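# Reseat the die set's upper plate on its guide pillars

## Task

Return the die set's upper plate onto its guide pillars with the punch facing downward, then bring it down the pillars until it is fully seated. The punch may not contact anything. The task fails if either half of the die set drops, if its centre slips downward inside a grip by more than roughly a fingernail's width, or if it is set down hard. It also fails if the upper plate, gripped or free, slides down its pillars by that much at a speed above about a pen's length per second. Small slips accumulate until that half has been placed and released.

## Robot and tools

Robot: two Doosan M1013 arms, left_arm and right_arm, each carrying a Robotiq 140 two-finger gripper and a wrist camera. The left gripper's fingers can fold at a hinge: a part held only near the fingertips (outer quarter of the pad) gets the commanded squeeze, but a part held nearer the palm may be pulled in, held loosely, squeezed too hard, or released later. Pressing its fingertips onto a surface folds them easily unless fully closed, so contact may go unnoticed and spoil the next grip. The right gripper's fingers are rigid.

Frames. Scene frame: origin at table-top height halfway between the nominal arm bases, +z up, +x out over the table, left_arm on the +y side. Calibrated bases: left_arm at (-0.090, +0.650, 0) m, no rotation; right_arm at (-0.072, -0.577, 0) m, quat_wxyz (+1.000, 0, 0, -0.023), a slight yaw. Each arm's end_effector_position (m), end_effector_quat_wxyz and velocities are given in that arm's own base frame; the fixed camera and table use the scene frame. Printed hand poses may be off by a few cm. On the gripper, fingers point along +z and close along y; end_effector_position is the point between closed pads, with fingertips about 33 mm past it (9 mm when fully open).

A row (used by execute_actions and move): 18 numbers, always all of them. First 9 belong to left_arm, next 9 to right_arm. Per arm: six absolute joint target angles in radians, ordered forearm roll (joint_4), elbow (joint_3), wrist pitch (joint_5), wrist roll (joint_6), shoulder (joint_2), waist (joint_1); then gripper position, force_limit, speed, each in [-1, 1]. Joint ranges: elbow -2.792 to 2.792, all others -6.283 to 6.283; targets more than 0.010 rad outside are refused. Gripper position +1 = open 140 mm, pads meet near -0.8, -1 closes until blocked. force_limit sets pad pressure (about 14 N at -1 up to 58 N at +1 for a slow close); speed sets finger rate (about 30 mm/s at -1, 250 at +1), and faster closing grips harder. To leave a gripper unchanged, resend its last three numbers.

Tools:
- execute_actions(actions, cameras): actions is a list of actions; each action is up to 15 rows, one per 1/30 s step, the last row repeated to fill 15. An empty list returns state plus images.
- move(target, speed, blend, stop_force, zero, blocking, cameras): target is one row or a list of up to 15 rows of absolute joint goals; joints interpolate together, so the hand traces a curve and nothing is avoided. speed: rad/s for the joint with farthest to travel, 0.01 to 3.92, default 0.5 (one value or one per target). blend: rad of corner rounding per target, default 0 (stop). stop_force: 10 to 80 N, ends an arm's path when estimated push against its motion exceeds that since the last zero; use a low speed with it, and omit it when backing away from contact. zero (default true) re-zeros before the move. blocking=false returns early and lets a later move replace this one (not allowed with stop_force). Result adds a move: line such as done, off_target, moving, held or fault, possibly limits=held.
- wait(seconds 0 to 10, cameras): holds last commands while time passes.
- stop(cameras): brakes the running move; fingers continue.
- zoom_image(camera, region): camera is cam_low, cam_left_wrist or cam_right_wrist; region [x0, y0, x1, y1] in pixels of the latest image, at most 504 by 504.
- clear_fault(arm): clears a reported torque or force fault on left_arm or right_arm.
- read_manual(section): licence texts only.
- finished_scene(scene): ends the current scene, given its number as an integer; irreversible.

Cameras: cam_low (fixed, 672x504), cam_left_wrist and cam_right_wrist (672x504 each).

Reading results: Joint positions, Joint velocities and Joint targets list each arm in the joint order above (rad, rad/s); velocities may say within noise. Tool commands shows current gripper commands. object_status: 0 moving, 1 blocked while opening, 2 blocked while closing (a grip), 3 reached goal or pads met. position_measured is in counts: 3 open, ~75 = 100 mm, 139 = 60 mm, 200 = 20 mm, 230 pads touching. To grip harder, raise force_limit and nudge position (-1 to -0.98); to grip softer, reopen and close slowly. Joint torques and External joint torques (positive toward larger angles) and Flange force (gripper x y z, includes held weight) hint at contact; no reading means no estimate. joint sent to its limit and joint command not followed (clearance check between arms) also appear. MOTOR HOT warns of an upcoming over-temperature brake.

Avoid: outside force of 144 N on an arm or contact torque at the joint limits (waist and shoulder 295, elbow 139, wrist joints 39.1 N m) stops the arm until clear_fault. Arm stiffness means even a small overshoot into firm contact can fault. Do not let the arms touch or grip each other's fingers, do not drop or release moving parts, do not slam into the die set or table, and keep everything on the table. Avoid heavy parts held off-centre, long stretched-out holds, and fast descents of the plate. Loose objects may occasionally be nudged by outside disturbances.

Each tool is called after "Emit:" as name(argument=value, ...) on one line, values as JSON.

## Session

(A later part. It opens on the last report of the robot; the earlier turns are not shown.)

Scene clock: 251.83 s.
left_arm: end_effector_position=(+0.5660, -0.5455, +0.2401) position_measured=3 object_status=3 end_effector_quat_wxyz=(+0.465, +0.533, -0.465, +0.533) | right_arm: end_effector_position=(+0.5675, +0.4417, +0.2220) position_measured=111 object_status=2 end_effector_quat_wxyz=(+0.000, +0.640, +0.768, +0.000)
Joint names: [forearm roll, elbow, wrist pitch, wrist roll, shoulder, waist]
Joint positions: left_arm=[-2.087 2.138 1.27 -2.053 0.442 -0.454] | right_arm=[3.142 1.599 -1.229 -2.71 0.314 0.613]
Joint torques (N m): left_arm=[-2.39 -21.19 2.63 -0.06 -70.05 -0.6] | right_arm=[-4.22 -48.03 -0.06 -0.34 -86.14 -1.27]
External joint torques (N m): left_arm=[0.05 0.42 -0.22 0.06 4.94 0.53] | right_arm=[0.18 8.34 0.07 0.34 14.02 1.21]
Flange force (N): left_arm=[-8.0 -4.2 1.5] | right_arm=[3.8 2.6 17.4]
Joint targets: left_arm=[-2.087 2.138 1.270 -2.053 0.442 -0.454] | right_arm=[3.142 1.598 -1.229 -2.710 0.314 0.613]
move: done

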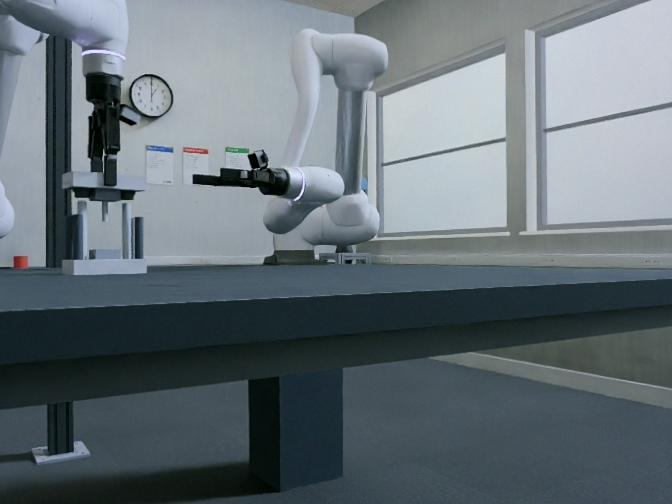

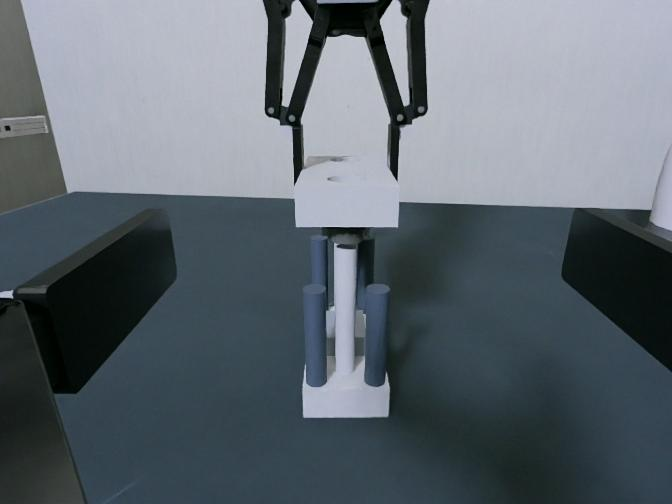

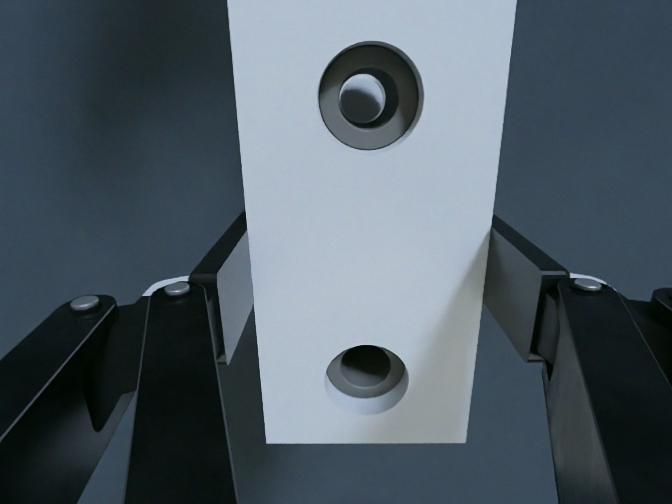

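Emit:
move(target=[-2.0865,2.1379,1.2698,-2.0527,0.4416,-0.4543,1,1,-0.5,3.1416,1.61728,-1.19983,-2.7163,0.32448,0.6132,-1,0.8,-1], speed=0.05, cameras=["all"])

Emit:
zoom_image(camera="cam_right_wrist", region=[300, 30, 440, 170])

Emit:
zoom_image(camera="cam_left_wrist", region=[290, 170, 410, 290])

Scene clock: 313.83 s.
left_arm: end_effector_position=(+0.5660, -0.5455, +0.2401) position_measured=3 object_status=3 end_effector_quat_wxyz=(+0.465, +0.533, -0.465, +0.533) | right_arm: end_effector_position=(+0.5679, +0.4418, +0.2051) position_measured=111 object_status=2 end_effector_quat_wxyz=(+0.000, +0.638, +0.770, +0.000)
Joint names: [forearm roll, elbow, wrist pitch, wrist roll, shoulder, waist]
Joint positions: left_arm=[-2.087 2.138 1.27 -2.053 0.442 -0.454] | right_arm=[3.142 1.617 -1.2 -2.716 0.324 0.613]
Joint torques (N m): left_arm=[-2.41 -21.15 2.65 -0.07 -70.03 -0.54] | right_arm=[-4.56 24.26 -1.59 -0.72 11.09 -0.31]
External joint torques (N m): left_arm=[0.05 0.37 -0.25 0.07 4.92 0.38] | right_arm=[0.59 -63.26 1.61 0.72 -82.73 0.15]
Flange force (N): left_arm=[-7.9 -4.1 1.8] | right_arm=[3.8 4.8 -116.0]
Joint targets: left_arm=[-2.087 2.138 1.270 -2.053 0.442 -0.454] | right_arm=[3.142 1.617 -1.200 -2.716 0.324 0.613]
move: done

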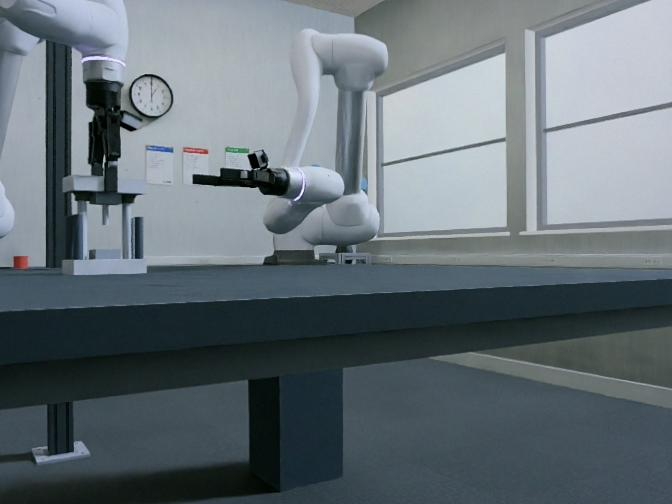

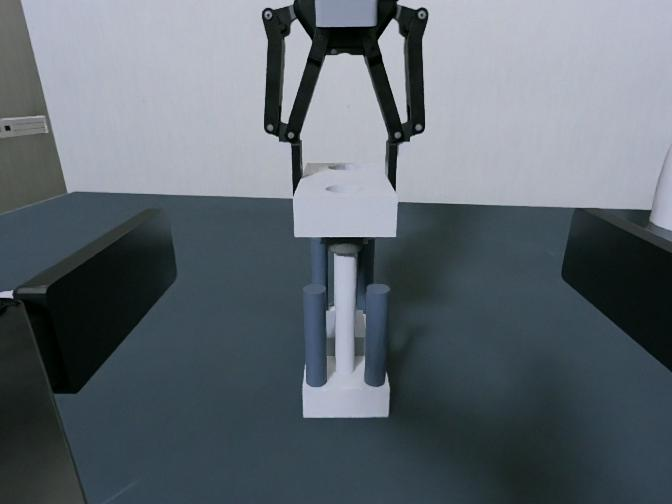

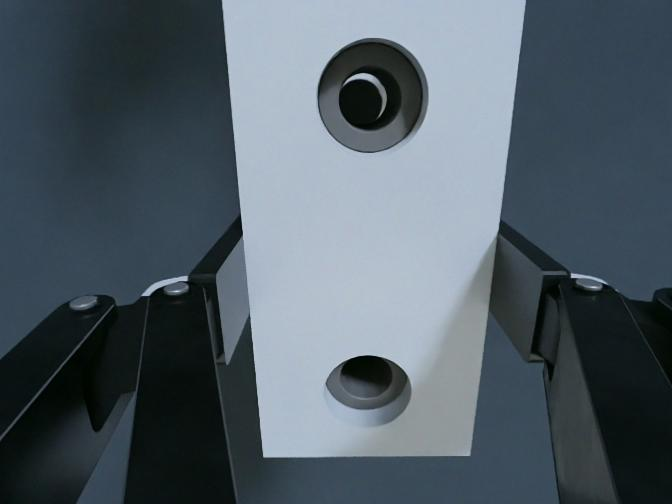

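Scaled by 3.600 from the camera's 672x504 image, which has a finer 960x720 frame.

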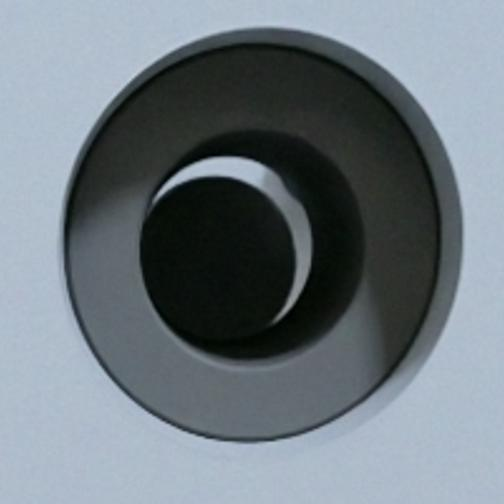

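Scaled by 4.200 from the camera's 672x504 image, which has a finer 960x720 frame.

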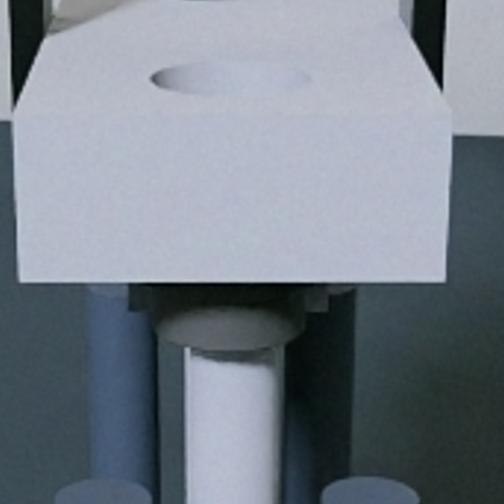

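Emit:
move(target=[-2.0865,2.1379,1.2698,-2.0527,0.4416,-0.4543,1,1,-0.5,3.1416,1.61344,-1.20924,-2.7169,0.31891,0.6126,-1,0.8,-1], speed=0.05, cameras=["all"])

Emit:
zoom_image(camera="cam_right_wrist", region=[300, 30, 440, 170])

Emit:
zoom_image(camera="cam_left_wrist", region=[290, 150, 410, 290])

Emit:
zoom_image(camera="cam_low", region=[55, 170, 155, 280])

Scene clock: 336.47 s.
left_arm: end_effector_position=(+0.5660, -0.5455, +0.2401) position_measured=3 object_status=3 end_effector_quat_wxyz=(+0.465, +0.533, -0.465, +0.533) | right_arm: end_effector_position=(+0.5670, +0.4406, +0.2109) position_measured=111 object_status=2 end_effector_quat_wxyz=(+0.000, +0.638, +0.770, +0.000)
Joint names: [forearm roll, elbow, wrist pitch, wrist roll, shoulder, waist]
Joint positions: left_arm=[-2.087 2.138 1.27 -2.053 0.442 -0.454] | right_arm=[3.142 1.613 -1.209 -2.717 0.319 0.613]
Joint torques (N m): left_arm=[-2.41 -21.24 2.63 -0.04 -69.98 -0.24] | right_arm=[-4.19 -47.56 0.04 -0.33 -86.34 -0.89]
External joint torques (N m): left_arm=[0.06 0.45 -0.22 0.04 4.77 0.19] | right_arm=[0.19 8.19 -0.03 0.33 14.39 0.75]
Flange force (N): left_arm=[-7.7 -3.7 1.8] | right_arm=[3.5 3.6 17.4]
Joint targets: left_arm=[-2.087 2.138 1.270 -2.053 0.442 -0.454] | right_arm=[3.142 1.613 -1.209 -2.717 0.319 0.613]
move: done

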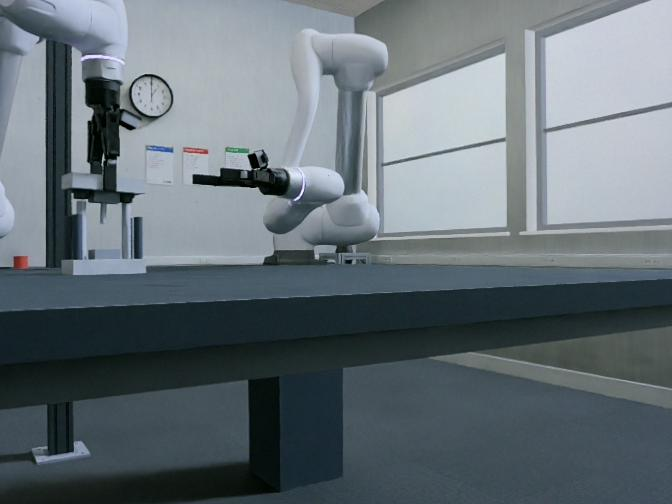

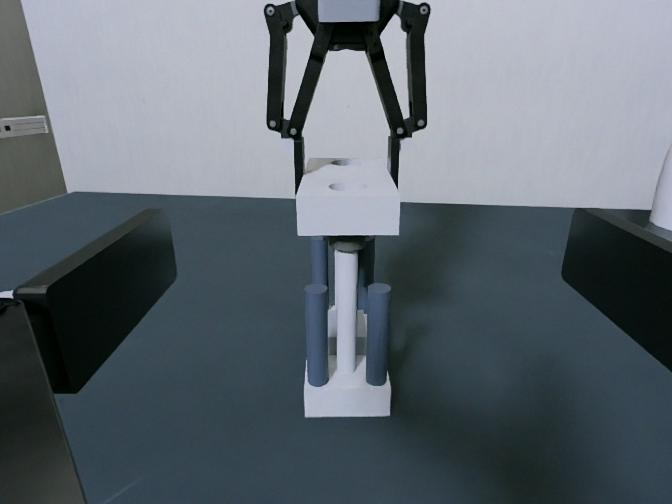

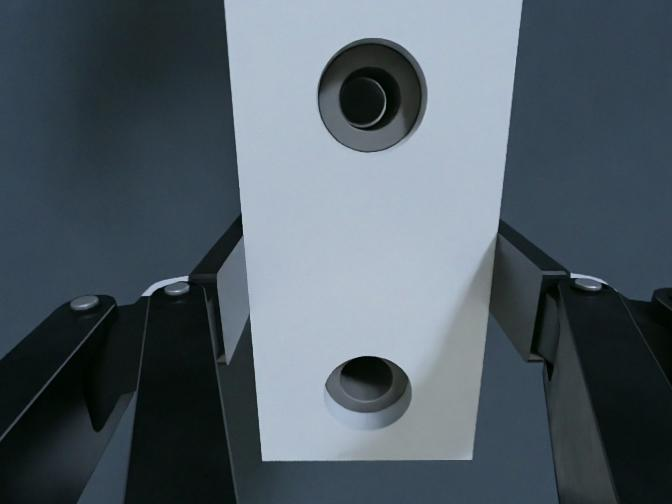

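Scaled by 3.600 from the camera's 672x504 image, which has a finer 960x720 frame.

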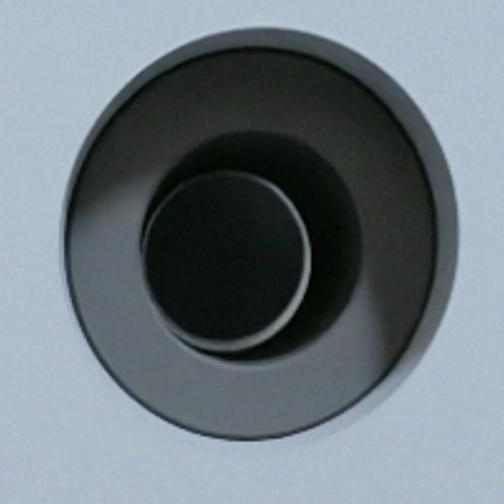

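Scaled by 3.600 from the camera's 672x504 image, which has a finer 960x720 frame.

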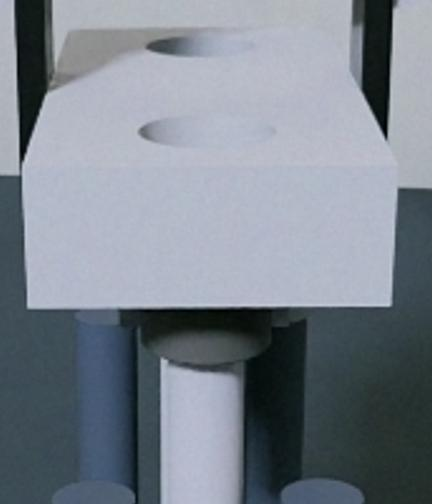

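Scaled by 4.582 from the camera's 672x504 image, which has a finer 960x720 frame.

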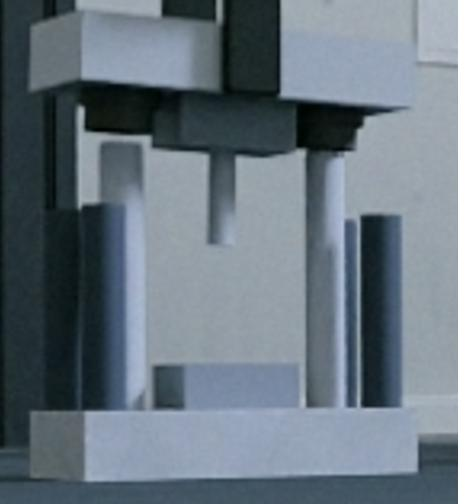

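Emit:
zoom_image(camera="cam_low", region=[60, 185, 110, 225])

Emit:
zoom_image(camera="cam_low", region=[105, 185, 155, 225])

Scaled by 10.080 from the camera's 672x504 image, which has a finer 960x720 frame.

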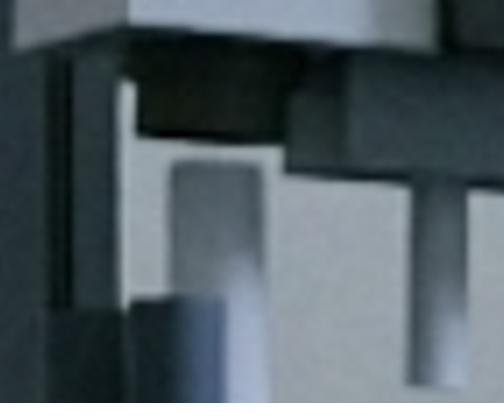

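Scaled by 10.080 from the camera's 672x504 image, which has a finer 960x720 frame.

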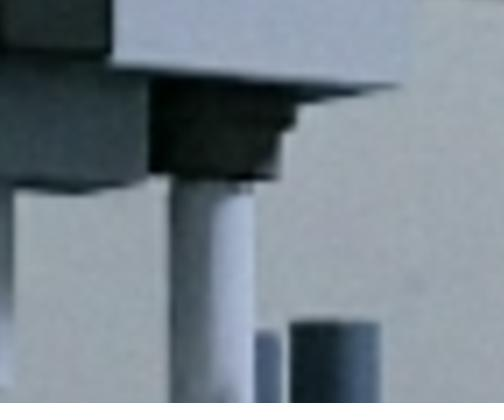

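Emit:
move(target=[-2.0865,2.1379,1.2698,-2.0527,0.4416,-0.4543,1,1,-0.5,3.1630,1.61386,-1.20827,-2.7348,0.31027,0.60224,-1,0.8,-1], speed=0.03, cameras=["all"])

Emit:
zoom_image(camera="cam_low", region=[60, 185, 110, 225])

Emit:
zoom_image(camera="cam_low", region=[105, 185, 155, 225])

Emit:
zoom_image(camera="cam_right_wrist", region=[300, 30, 440, 170])

Emit:
zoom_image(camera="cam_left_wrist", region=[290, 150, 410, 290])

Scene clock: 413.07 s.
left_arm: end_effector_position=(+0.5660, -0.5455, +0.2401) position_measured=3 object_status=3 end_effector_quat_wxyz=(+0.465, +0.533, -0.465, +0.533) | right_arm: end_effector_position=(+0.5674, +0.4400, +0.2170) position_measured=111 object_status=2 end_effector_quat_wxyz=(-0.008, +0.638, +0.770, +0.007)
Joint names: [forearm roll, elbow, wrist pitch, wrist roll, shoulder, waist]
Joint positions: left_arm=[-2.087 2.138 1.27 -2.053 0.442 -0.454] | right_arm=[3.163 1.614 -1.208 -2.735 0.31 0.602]
Joint torques (N m): left_arm=[-2.43 -21.15 2.63 -0.08 -70.01 -0.5] | right_arm=[-4.09 -48.07 0.02 -0.31 -85.35 -1.54]
External joint torques (N m): left_arm=[0.11 0.48 -0.23 0.08 5.35 0.19] | right_arm=[0.13 8.57 0.01 0.31 13.89 1.5]
Flange force (N): left_arm=[-8.7 -4.1 2.1] | right_arm=[3.4 2.0 17.7]
Joint targets: left_arm=[-2.087 2.138 1.270 -2.053 0.442 -0.454] | right_arm=[3.163 1.614 -1.208 -2.735 0.310 0.602]
move: done

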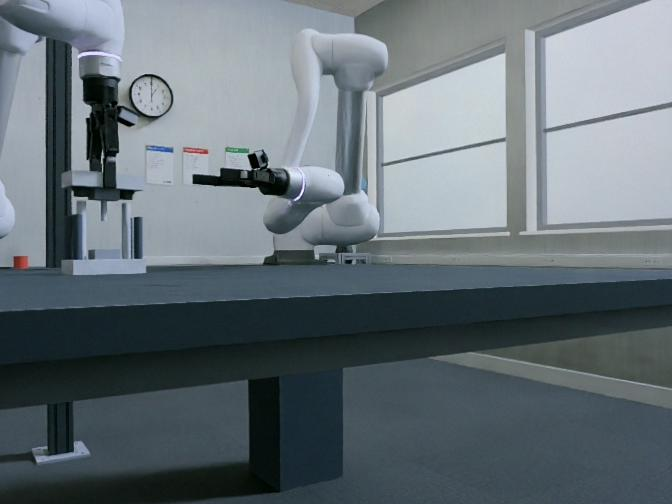

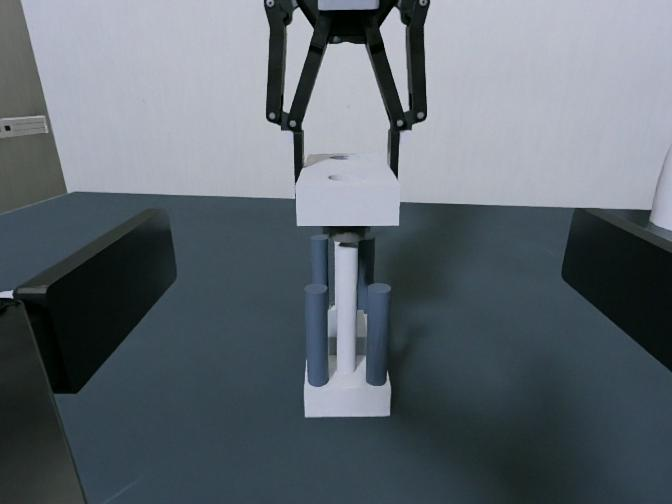

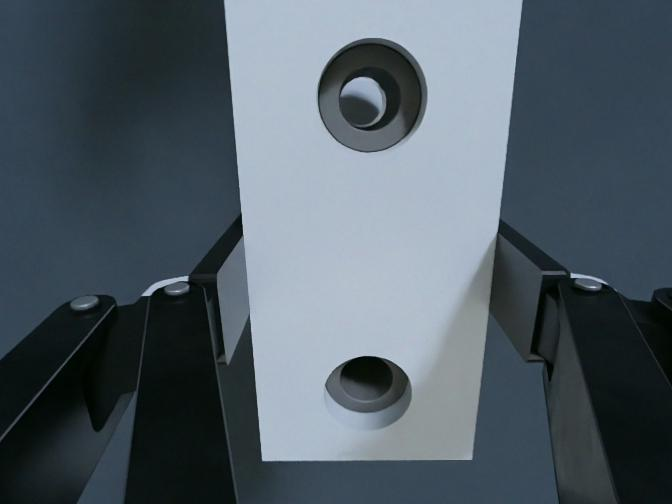

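Scaled by 10.080 from the camera's 672x504 image, which has a finer 960x720 frame.

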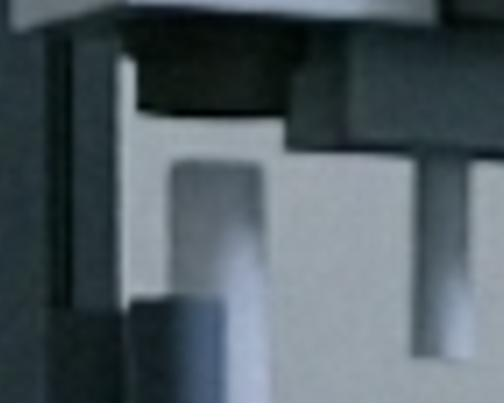

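Scaled by 10.080 from the camera's 672x504 image, which has a finer 960x720 frame.

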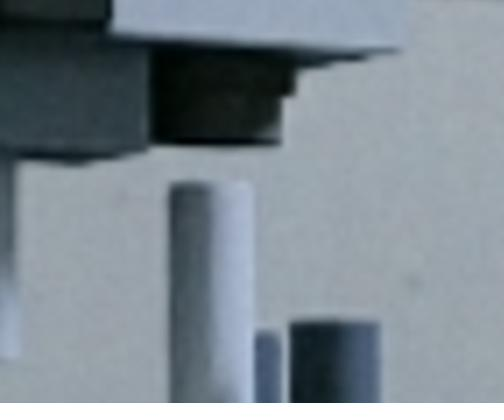

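Scaled by 3.600 from the camera's 672x504 image, which has a finer 960x720 frame.

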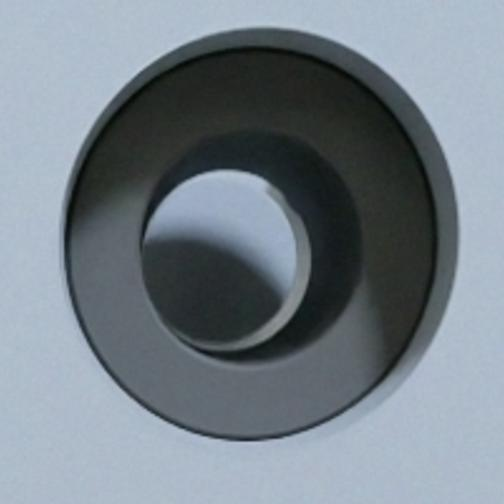

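Scaled by 3.600 from the camera's 672x504 image, which has a finer 960x720 frame.

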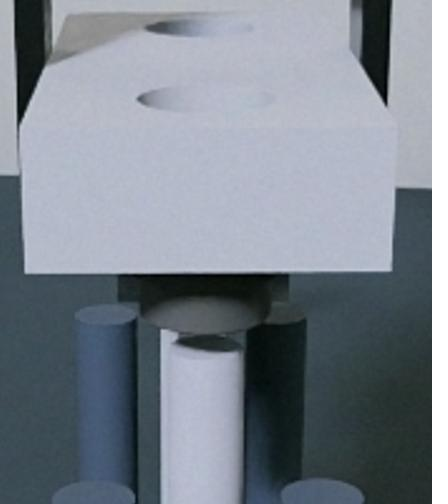

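Emit:
move(target=[-2.0865,2.1379,1.2698,-2.0527,0.4416,-0.4543,1,1,-0.5,3.1630,1.62909,-1.18458,-2.7557,0.31873,0.60137,-1,0.8,-1], speed=0.03, stop_force=18, cameras=["all"])

Emit:
zoom_image(camera="cam_right_wrist", region=[300, 30, 440, 170])

Emit:
zoom_image(camera="cam_left_wrist", region=[290, 150, 410, 290])

Emit:
zoom_image(camera="cam_low", region=[60, 180, 150, 225])

Scene clock: 482.27 s.
left_arm: end_effector_position=(+0.5660, -0.5455, +0.2401) position_measured=3 object_status=3 end_effector_quat_wxyz=(+0.465, +0.533, -0.465, +0.533) | right_arm: end_effector_position=(+0.5680, +0.4396, +0.2030) position_measured=111 object_status=2 end_effector_quat_wxyz=(-0.008, +0.630, +0.776, +0.007)
Joint names: [forearm roll, elbow, wrist pitch, wrist roll, shoulder, waist]
Joint positions: left_arm=[-2.087 2.138 1.27 -2.053 0.442 -0.454] | right_arm=[3.163 1.629 -1.185 -2.756 0.319 0.601]
Joint torques (N m): left_arm=[-2.42 -21.23 2.64 -0.05 -70.03 -0.58] | right_arm=[-6.32 -45.84 -0.92 -0.29 -86.66 -5.4]
External joint torques (N m): left_arm=[0.06 0.39 -0.23 0.05 4.57 0.68] | right_arm=[2.4 6.7 0.95 0.29 14.64 5.57]
Flange force (N): left_arm=[-7.3 -4.0 1.1] | right_arm=[10.4 3.7 18.0]
Joint targets: left_arm=[-2.087 2.138 1.270 -2.053 0.442 -0.454] | right_arm=[3.163 1.629 -1.185 -2.756 0.319 0.601]
move: done

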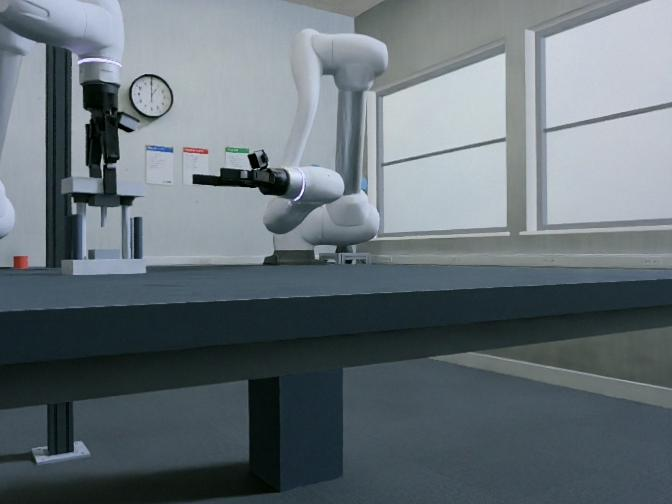

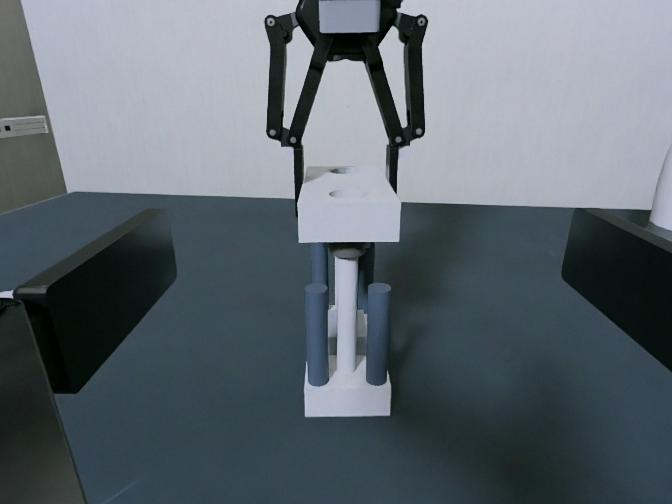

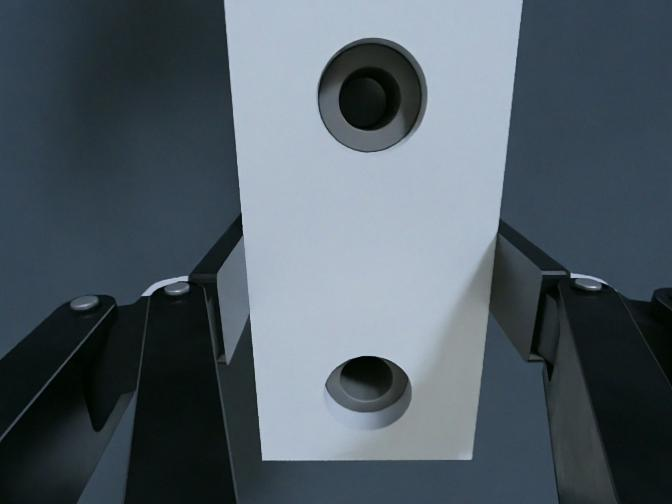

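Scaled by 3.600 from the camera's 672x504 image, which has a finer 960x720 frame.

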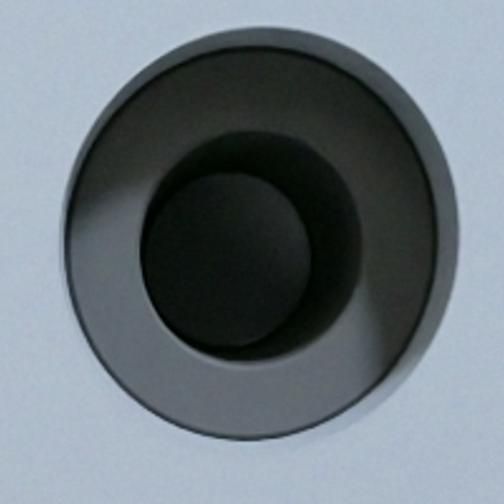

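Scaled by 3.600 from the camera's 672x504 image, which has a finer 960x720 frame.

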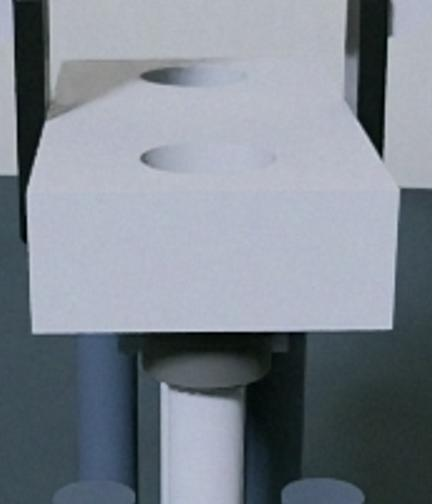

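Scaled by 5.600 from the camera's 672x504 image, which has a finer 960x720 frame.

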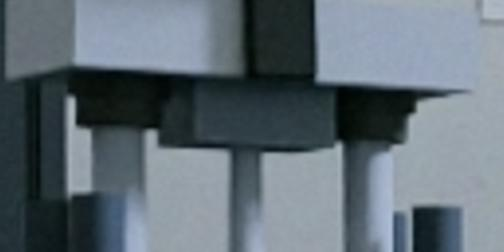

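Emit:
move(target=[-2.0865,2.1379,1.2698,-2.0527,0.4416,-0.4543,1,1,-0.5,3.1630,1.64328,-1.16258,-2.7554,0.32656,0.60164,-1,0.8,-1], speed=0.02, stop_force=25)

Scene clock: 494.20 s.
left_arm: end_effector_position=(+0.5660, -0.5455, +0.2401) position_measured=3 object_status=3 end_effector_quat_wxyz=(+0.465, +0.533, -0.465, +0.533) | right_arm: end_effector_position=(+0.5680, +0.4397, +0.1962) position_measured=111 object_status=2 end_effector_quat_wxyz=(-0.008, +0.630, +0.776, +0.007)
Joint names: [forearm roll, elbow, wrist pitch, wrist roll, shoulder, waist]
Joint positions: left_arm=[-2.087 2.138 1.27 -2.053 0.442 -0.454] | right_arm=[3.163 1.637 -1.173 -2.756 0.323 0.601]
Joint torques (N m): left_arm=[-2.4 -21.17 2.66 -0.07 -70.02 -0.47] | right_arm=[-5.35 -37.53 1.59 -0.02 -69.29 -3.76]
External joint torques (N m): left_arm=[0.04 0.33 -0.23 0.07 4.54 0.13] | right_arm=[1.45 -1.23 -1.56 0.02 -2.35 3.56]
Flange force (N): left_arm=[-7.3 -3.5 2.0] | right_arm=[4.6 -2.0 -5.3]
Joint targets: left_arm=[-2.087 2.138 1.270 -2.053 0.442 -0.454] | right_arm=[3.163 1.637 -1.173 -2.756 0.323 0.601]
move: contact (right_arm)

Emit:
move(target=[-2.0865,2.1379,1.2698,-2.0527,0.4416,-0.4543,1,1,-0.5,3.1630,1.63512,-1.17527,-2.7593,0.32203,0.60176,-1,0.8,-1], speed=0.02)

Emit:
move(target=[-2.0865,2.1379,1.2698,-2.0527,0.4416,-0.4543,1,1,-0.5,3.1630,1.64342,-1.16254,-2.7593,0.32646,0.60176,-1,0.8,-1], speed=0.02, stop_force=28)

Scene clock: 510.60 s.
left_arm: end_effector_position=(+0.5660, -0.5455, +0.2401) position_measured=3 object_status=3 end_effector_quat_wxyz=(+0.465, +0.533, -0.465, +0.533) | right_arm: end_effector_position=(+0.5679, +0.4398, +0.1975) position_measured=111 object_status=2 end_effector_quat_wxyz=(-0.008, +0.629, +0.778, +0.007)
Joint names: [forearm roll, elbow, wrist pitch, wrist roll, shoulder, waist]
Joint positions: left_arm=[-2.087 2.138 1.27 -2.053 0.442 -0.454] | right_arm=[3.163 1.635 -1.175 -2.759 0.322 0.602]
Joint torques (N m): left_arm=[-2.4 -21.17 2.61 -0.05 -69.89 -0.34] | right_arm=[-3.93 -60.32 0 -0.22 -104.97 -0.89]
External joint torques (N m): left_arm=[0.05 0.38 -0.2 0.05 4.66 0.09] | right_arm=[0.03 21.45 0.03 0.22 33.27 0.84]
Flange force (N): left_arm=[-7.5 -3.6 2.0] | right_arm=[2.8 4.4 43.8]
Joint targets: left_arm=[-2.087 2.138 1.270 -2.053 0.442 -0.454] | right_arm=[3.163 1.635 -1.175 -2.759 0.322 0.602]
move: done

Scene clock: 511.30 s.
left_arm: end_effector_position=(+0.5660, -0.5455, +0.2401) position_measured=3 object_status=3 end_effector_quat_wxyz=(+0.465, +0.533, -0.465, +0.533) | right_arm: end_effector_position=(+0.5680, +0.4399, +0.1965) position_measured=111 object_status=2 end_effector_quat_wxyz=(-0.008, +0.629, +0.778, +0.008)
Joint names: [forearm roll, elbow, wrist pitch, wrist roll, shoulder, waist]
Joint positions: left_arm=[-2.087 2.138 1.27 -2.053 0.442 -0.454] | right_arm=[3.163 1.636 -1.173 -2.759 0.322 0.602]
Joint torques (N m): left_arm=[-2.42 -21.19 2.63 -0.06 -70.04 -0.34] | right_arm=[-3.73 -43.21 3.61 -0.15 -71.96 0.46]
External joint torques (N m): left_arm=[0.07 0.38 -0.22 0.06 4.73 0.43] | right_arm=[-0.18 4.22 -3.57 0.15 -0.27 -0.37]
Flange force (N): left_arm=[-7.6 -4.0 1.5] | right_arm=[-3.3 -6.3 -1.7]
Joint targets: left_arm=[-2.087 2.138 1.270 -2.053 0.442 -0.454] | right_arm=[3.163 1.636 -1.173 -2.759 0.323 0.602]
move: contact (right_arm)

Emit:
move(target=[-2.0865,2.1379,1.2698,-2.0527,0.4416,-0.4543,1,1,-0.5,3.1619,1.63248,-1.17948,-2.7584,0.32534,0.6023,-1,0.8,-1], speed=0.02)

Emit:
move(target=[-2.0865,2.1379,1.2698,-2.0527,0.4416,-0.4543,1,1,-0.5,3.1619,1.63967,-1.16845,-2.7584,0.32918,0.6023,-1,0.8,-1], speed=0.02, stop_force=40)

Scene clock: 535.67 s.
left_arm: end_effector_position=(+0.5660, -0.5455, +0.2401) position_measured=3 object_status=3 end_effector_quat_wxyz=(+0.465, +0.533, -0.465, +0.533) | right_arm: end_effector_position=(+0.5680, +0.4399, +0.1965) position_measured=111 object_status=2 end_effector_quat_wxyz=(-0.008, +0.629, +0.778, +0.005)
Joint names: [forearm roll, elbow, wrist pitch, wrist roll, shoulder, waist]
Joint positions: left_arm=[-2.087 2.138 1.27 -2.053 0.442 -0.454] | right_arm=[3.162 1.632 -1.179 -2.758 0.325 0.602]
Joint torques (N m): left_arm=[-2.45 -21.14 2.62 -0.07 -69.9 -0.69] | right_arm=[-2.62 -41.02 0.22 -0.37 -74.2 3.62]
External joint torques (N m): left_arm=[0.1 0.34 -0.2 0.07 4.64 0.35] | right_arm=[-1.32 1.91 -0.2 0.37 1.43 -3.75]
Flange force (N): left_arm=[-7.5 -3.9 1.6] | right_arm=[-5.1 0.3 2.5]
Joint targets: left_arm=[-2.087 2.138 1.270 -2.053 0.442 -0.454] | right_arm=[3.162 1.632 -1.179 -2.758 0.325 0.602]
move: done

Scene clock: 536.37 s.
left_arm: end_effector_position=(+0.5660, -0.5455, +0.2401) position_measured=3 object_status=3 end_effector_quat_wxyz=(+0.465, +0.533, -0.465, +0.533) | right_arm: end_effector_position=(+0.5681, +0.4400, +0.1956) position_measured=111 object_status=2 end_effector_quat_wxyz=(-0.008, +0.629, +0.778, +0.005)
Joint names: [forearm roll, elbow, wrist pitch, wrist roll, shoulder, waist]
Joint positions: left_arm=[-2.087 2.138 1.27 -2.053 0.442 -0.454] | right_arm=[3.162 1.633 -1.178 -2.758 0.326 0.602]
Joint torques (N m): left_arm=[-2.41 -21.19 2.62 -0.08 -69.97 -0.43] | right_arm=[-2.84 -24.92 5.62 -0.26 -40.74 3.39]
External joint torques (N m): left_arm=[0.05 0.36 -0.19 0.08 4.46 0.16] | right_arm=[-1.06 -13.99 -5.59 0.26 -31.44 -3.33]
Flange force (N): left_arm=[-7.3 -3.5 1.8] | right_arm=[-9.6 -11.9 -44.1]
Joint targets: left_arm=[-2.087 2.138 1.270 -2.053 0.442 -0.454] | right_arm=[3.162 1.633 -1.178 -2.758 0.326 0.602]
move: contact (right_arm)

Emit:
move(target=[-2.0865,2.1379,1.2698,-2.0527,0.4416,-0.4543,1,1,-0.5,3.1619,1.63343,-1.17853,-2.7587,0.32534,0.60203,-1,0.8,-1], speed=0.02)

Emit:
move(target=[-2.0865,2.1379,1.2698,-2.0527,0.4416,-0.4543,1,1,-0.5,3.1619,1.64007,-1.16835,-2.7587,0.32888,0.60203,-1,0.8,-1], speed=0.02, stop_force=40, cameras=["all"])

Emit:
zoom_image(camera="cam_right_wrist", region=[300, 30, 440, 170])

Emit:
zoom_image(camera="cam_low", region=[60, 180, 150, 225])

Emit:
zoom_image(camera="cam_left_wrist", region=[290, 150, 410, 290])

Scene clock: 550.17 s.
left_arm: end_effector_position=(+0.5660, -0.5455, +0.2401) position_measured=3 object_status=3 end_effector_quat_wxyz=(+0.465, +0.533, -0.465, +0.533) | right_arm: end_effector_position=(+0.5679, +0.4397, +0.1960) position_measured=111 object_status=2 end_effector_quat_wxyz=(-0.008, +0.629, +0.778, +0.005)
Joint names: [forearm roll, elbow, wrist pitch, wrist roll, shoulder, waist]
Joint positions: left_arm=[-2.087 2.138 1.27 -2.053 0.442 -0.454] | right_arm=[3.162 1.633 -1.178 -2.759 0.325 0.602]
Joint torques (N m): left_arm=[-2.38 -21.17 2.63 -0.05 -70.05 -0.53] | right_arm=[-3.96 -31.72 0.54 -0.28 -61.57 0.93]
External joint torques (N m): left_arm=[0.03 0.41 -0.23 0.05 5.08 0.38] | right_arm=[0.04 -7.35 -0.52 0.28 -11.13 -0.75]
Flange force (N): left_arm=[-8.2 -4.1 1.8] | right_arm=[-0.8 -0.8 -15.7]
Joint targets: left_arm=[-2.087 2.138 1.270 -2.053 0.442 -0.454] | right_arm=[3.162 1.633 -1.179 -2.759 0.325 0.602]
move: done

Scene clock: 551.27 s.
left_arm: end_effector_position=(+0.5660, -0.5455, +0.2401) position_measured=3 object_status=3 end_effector_quat_wxyz=(+0.465, +0.533, -0.465, +0.533) | right_arm: end_effector_position=(+0.5679, +0.4396, +0.1901) position_measured=111 object_status=2 end_effector_quat_wxyz=(-0.008, +0.629, +0.778, +0.005)
Joint names: [forearm roll, elbow, wrist pitch, wrist roll, shoulder, waist]
Joint positions: left_arm=[-2.087 2.138 1.27 -2.053 0.442 -0.454] | right_arm=[3.162 1.64 -1.168 -2.759 0.329 0.602]
Joint torques (N m): left_arm=[-2.38 -21.17 2.6 -0.07 -69.95 -0.48] | right_arm=[-2.76 -16.56 1.63 -0.02 -35.15 2.76]
External joint torques (N m): left_arm=[0.02 0.38 -0.19 0.07 4.72 0.41] | right_arm=[-1.15 -22.27 -1.62 0.02 -37.58 -2.86]
Flange force (N): left_arm=[-7.7 -3.9 1.6] | right_arm=[-6.6 -6.8 -50.3]
Joint targets: left_arm=[-2.087 2.138 1.270 -2.053 0.442 -0.454] | right_arm=[3.162 1.640 -1.168 -2.759 0.329 0.602]
move: done

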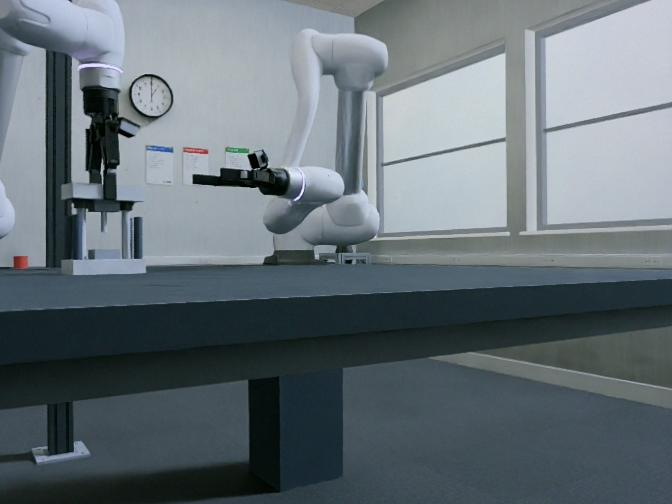

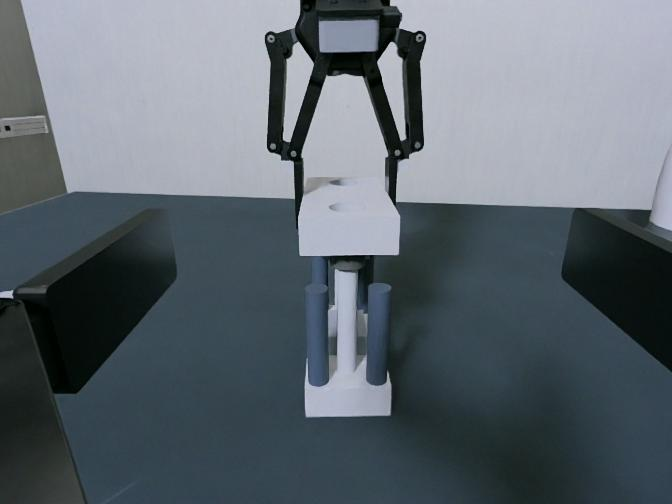

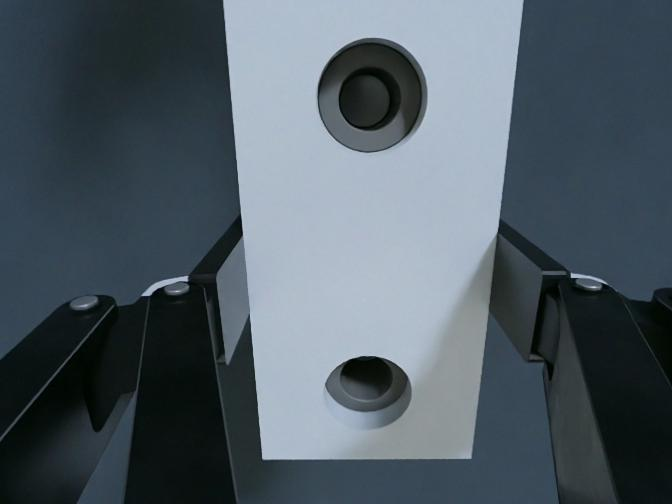

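Scaled by 3.600 from the camera's 672x504 image, which has a finer 960x720 frame.

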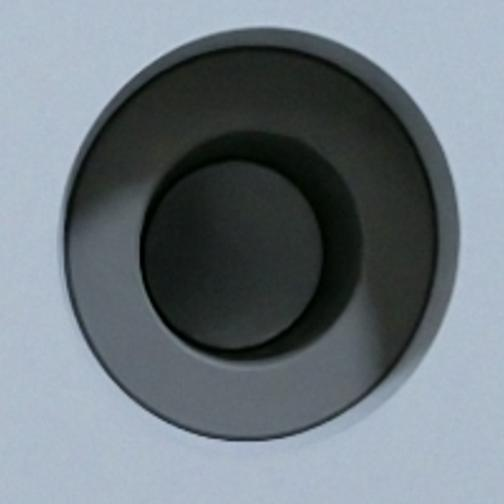

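Scaled by 5.600 from the camera's 672x504 image, which has a finer 960x720 frame.

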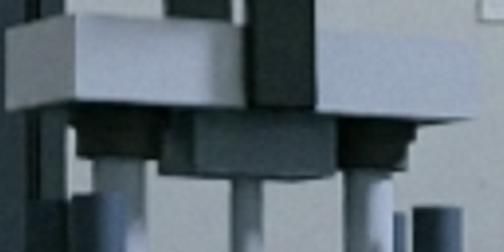

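Scaled by 3.600 from the camera's 672x504 image, which has a finer 960x720 frame.

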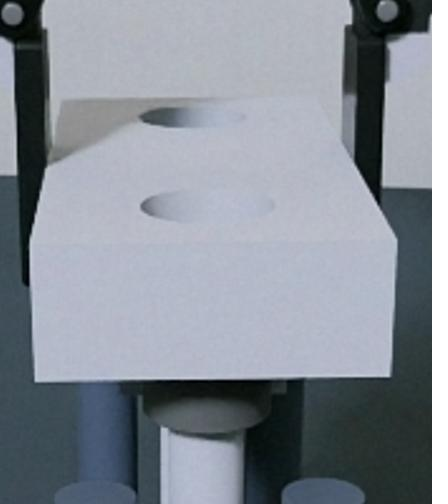

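Emit:
move(target=[-2.0865,2.1379,1.2698,-2.0527,0.4416,-0.4543,1,1,-0.5,3.1619,1.64122,-1.16733,-2.7589,0.32874,0.60185,-1,0.8,-1], speed=0.02)

Scene clock: 565.73 s.
left_arm: end_effector_position=(+0.5660, -0.5455, +0.2401) position_measured=3 object_status=3 end_effector_quat_wxyz=(+0.465, +0.533, -0.465, +0.533) | right_arm: end_effector_position=(+0.5677, +0.4393, +0.1895) position_measured=111 object_status=2 end_effector_quat_wxyz=(-0.008, +0.629, +0.778, +0.005)
Joint names: [forearm roll, elbow, wrist pitch, wrist roll, shoulder, waist]
Joint positions: left_arm=[-2.087 2.138 1.27 -2.053 0.442 -0.454] | right_arm=[3.162 1.641 -1.167 -2.759 0.329 0.602]
Joint torques (N m): left_arm=[-2.38 -21.15 2.6 -0.03 -70.04 -0.68] | right_arm=[-3.67 -13.56 -0.53 -0.14 -35.42 0.93]
External joint torques (N m): left_arm=[0.04 0.37 -0.19 0.03 4.78 0.65] | right_arm=[-0.23 -25.22 0.55 0.14 -37.13 -0.98]
Flange force (N): left_arm=[-7.7 -4.2 1.3] | right_arm=[-1.6 -2.8 -49.4]
Joint targets: left_arm=[-2.087 2.138 1.270 -2.053 0.442 -0.454] | right_arm=[3.162 1.641 -1.167 -2.759 0.329 0.602]
move: done

Emit:
move(target=[-2.0865,2.1379,1.2698,-2.0527,0.4416,-0.4543,1,1,-0.5,3.1627,1.64382,-1.16323,-2.7595,0.32684,0.60145,-1,0.8,-1], speed=0.02)

Scene clock: 584.87 s.
left_arm: end_effector_position=(+0.5660, -0.5455, +0.2401) position_measured=3 object_status=3 end_effector_quat_wxyz=(+0.465, +0.533, -0.465, +0.533) | right_arm: end_effector_position=(+0.5676, +0.4392, +0.1895) position_measured=111 object_status=2 end_effector_quat_wxyz=(-0.008, +0.629, +0.778, +0.006)
Joint names: [forearm roll, elbow, wrist pitch, wrist roll, shoulder, waist]
Joint positions: left_arm=[-2.087 2.138 1.27 -2.053 0.442 -0.454] | right_arm=[3.163 1.644 -1.163 -2.76 0.327 0.601]
Joint torques (N m): left_arm=[-2.4 -21.19 2.65 -0.05 -70.27 -0.4] | right_arm=[-4.79 -32.3 -4.92 -0.08 -75.36 -1.51]
External joint torques (N m): left_arm=[0.06 0.42 -0.25 0.05 5.14 0.59] | right_arm=[0.89 -6.49 4.93 0.08 2.27 1.47]
Flange force (N): left_arm=[-8.3 -4.4 1.5] | right_arm=[8.0 11.8 3.0]
Joint targets: left_arm=[-2.087 2.138 1.270 -2.053 0.442 -0.454] | right_arm=[3.163 1.644 -1.163 -2.759 0.327 0.601]
move: done

Emit:
move(target=[-2.0865,2.1379,1.2698,-2.0527,0.4416,-0.4543,1,1,-0.5,3.1627,1.65413,-1.14716,-2.7595,0.33258,0.60145,-1,0.8,-1], speed=0.02, stop_force=40)

Scene clock: 602.10 s.
left_arm: end_effector_position=(+0.5660, -0.5455, +0.2401) position_measured=3 object_status=3 end_effector_quat_wxyz=(+0.465, +0.533, -0.465, +0.533) | right_arm: end_effector_position=(+0.5675, +0.4391, +0.1802) position_measured=111 object_status=2 end_effector_quat_wxyz=(-0.008, +0.629, +0.778, +0.006)
Joint names: [forearm roll, elbow, wrist pitch, wrist roll, shoulder, waist]
Joint positions: left_arm=[-2.087 2.138 1.27 -2.053 0.442 -0.454] | right_arm=[3.163 1.654 -1.147 -2.76 0.333 0.601]
Joint torques (N m): left_arm=[-2.39 -21.17 2.63 -0.04 -70.05 -0.54] | right_arm=[-4.76 -29.45 -5.21 -0.21 -71.36 -1.83]
External joint torques (N m): left_arm=[0.04 0.39 -0.22 0.04 4.87 0.37] | right_arm=[0.9 -9 5.24 0.21 -1.04 2.02]
Flange force (N): left_arm=[-7.8 -4.0 1.7] | right_arm=[9.0 11.4 -1.0]
Joint targets: left_arm=[-2.087 2.138 1.270 -2.053 0.442 -0.454] | right_arm=[3.163 1.654 -1.147 -2.759 0.333 0.601]
move: done

Emit:
move(target=[-2.0865,2.1379,1.2698,-2.0527,0.4416,-0.4543,1,1,-0.5,3.1627,1.67716,-1.10836,-2.7595,0.34836,0.6015,-1,0.8,-1], speed=0.02, stop_force=35, cameras=["cam_left_wrist","cam_low"])

Emit:
zoom_image(camera="cam_low", region=[55, 190, 155, 280])

Scene clock: 633.63 s.
left_arm: end_effector_position=(+0.5660, -0.5455, +0.2401) position_measured=3 object_status=3 end_effector_quat_wxyz=(+0.465, +0.533, -0.465, +0.533) | right_arm: end_effector_position=(+0.5676, +0.4390, +0.1573) position_measured=111 object_status=2 end_effector_quat_wxyz=(-0.008, +0.629, +0.777, +0.006)
Joint names: [forearm roll, elbow, wrist pitch, wrist roll, shoulder, waist]
Joint positions: left_arm=[-2.087 2.138 1.27 -2.053 0.442 -0.454] | right_arm=[3.163 1.677 -1.108 -2.76 0.348 0.602]
Joint torques (N m): left_arm=[-2.42 -21.2 2.65 -0.07 -70.04 -0.47] | right_arm=[-6.22 -30.85 -5.58 0.26 -75.3 -6.8]
External joint torques (N m): left_arm=[0.06 0.36 -0.22 0.07 4.43 0.44] | right_arm=[2.43 -7.03 5.61 -0.26 1.58 7.18]
Flange force (N): left_arm=[-7.2 -3.7 1.4] | right_arm=[14.7 8.4 4.1]
Joint targets: left_arm=[-2.087 2.138 1.270 -2.053 0.442 -0.454] | right_arm=[3.163 1.677 -1.108 -2.759 0.348 0.602]
move: done
Images, in order (width x height): cam_low 672x504, cam_left_wrist 672x504.

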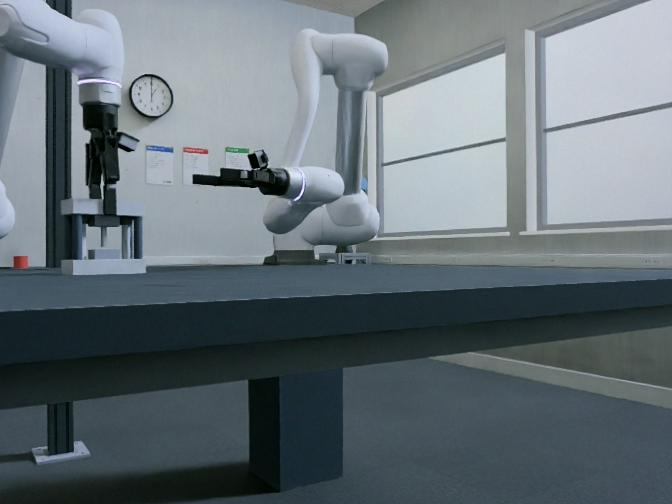

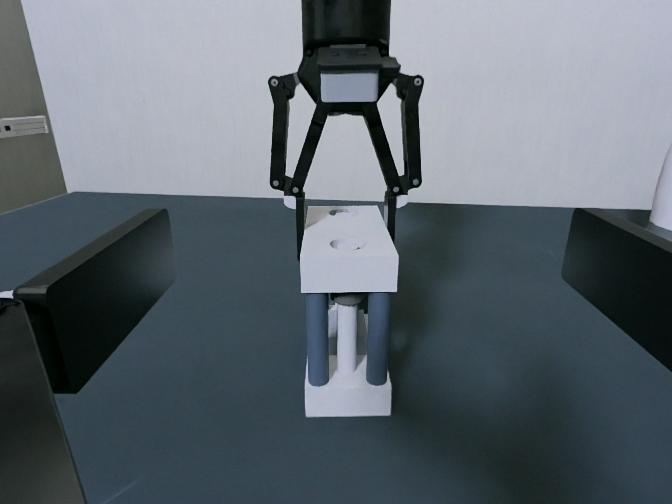

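Scaled by 5.040 from the camera's 672x504 image, which has a finer 960x720 frame.

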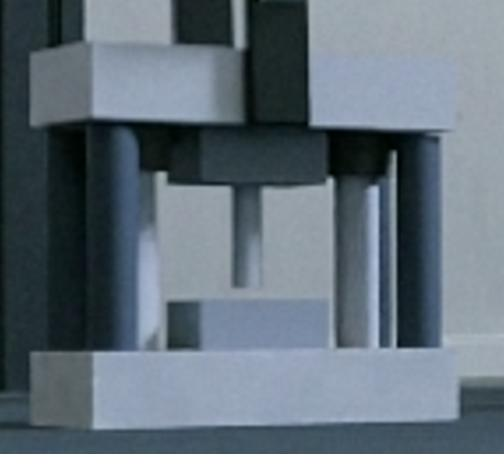

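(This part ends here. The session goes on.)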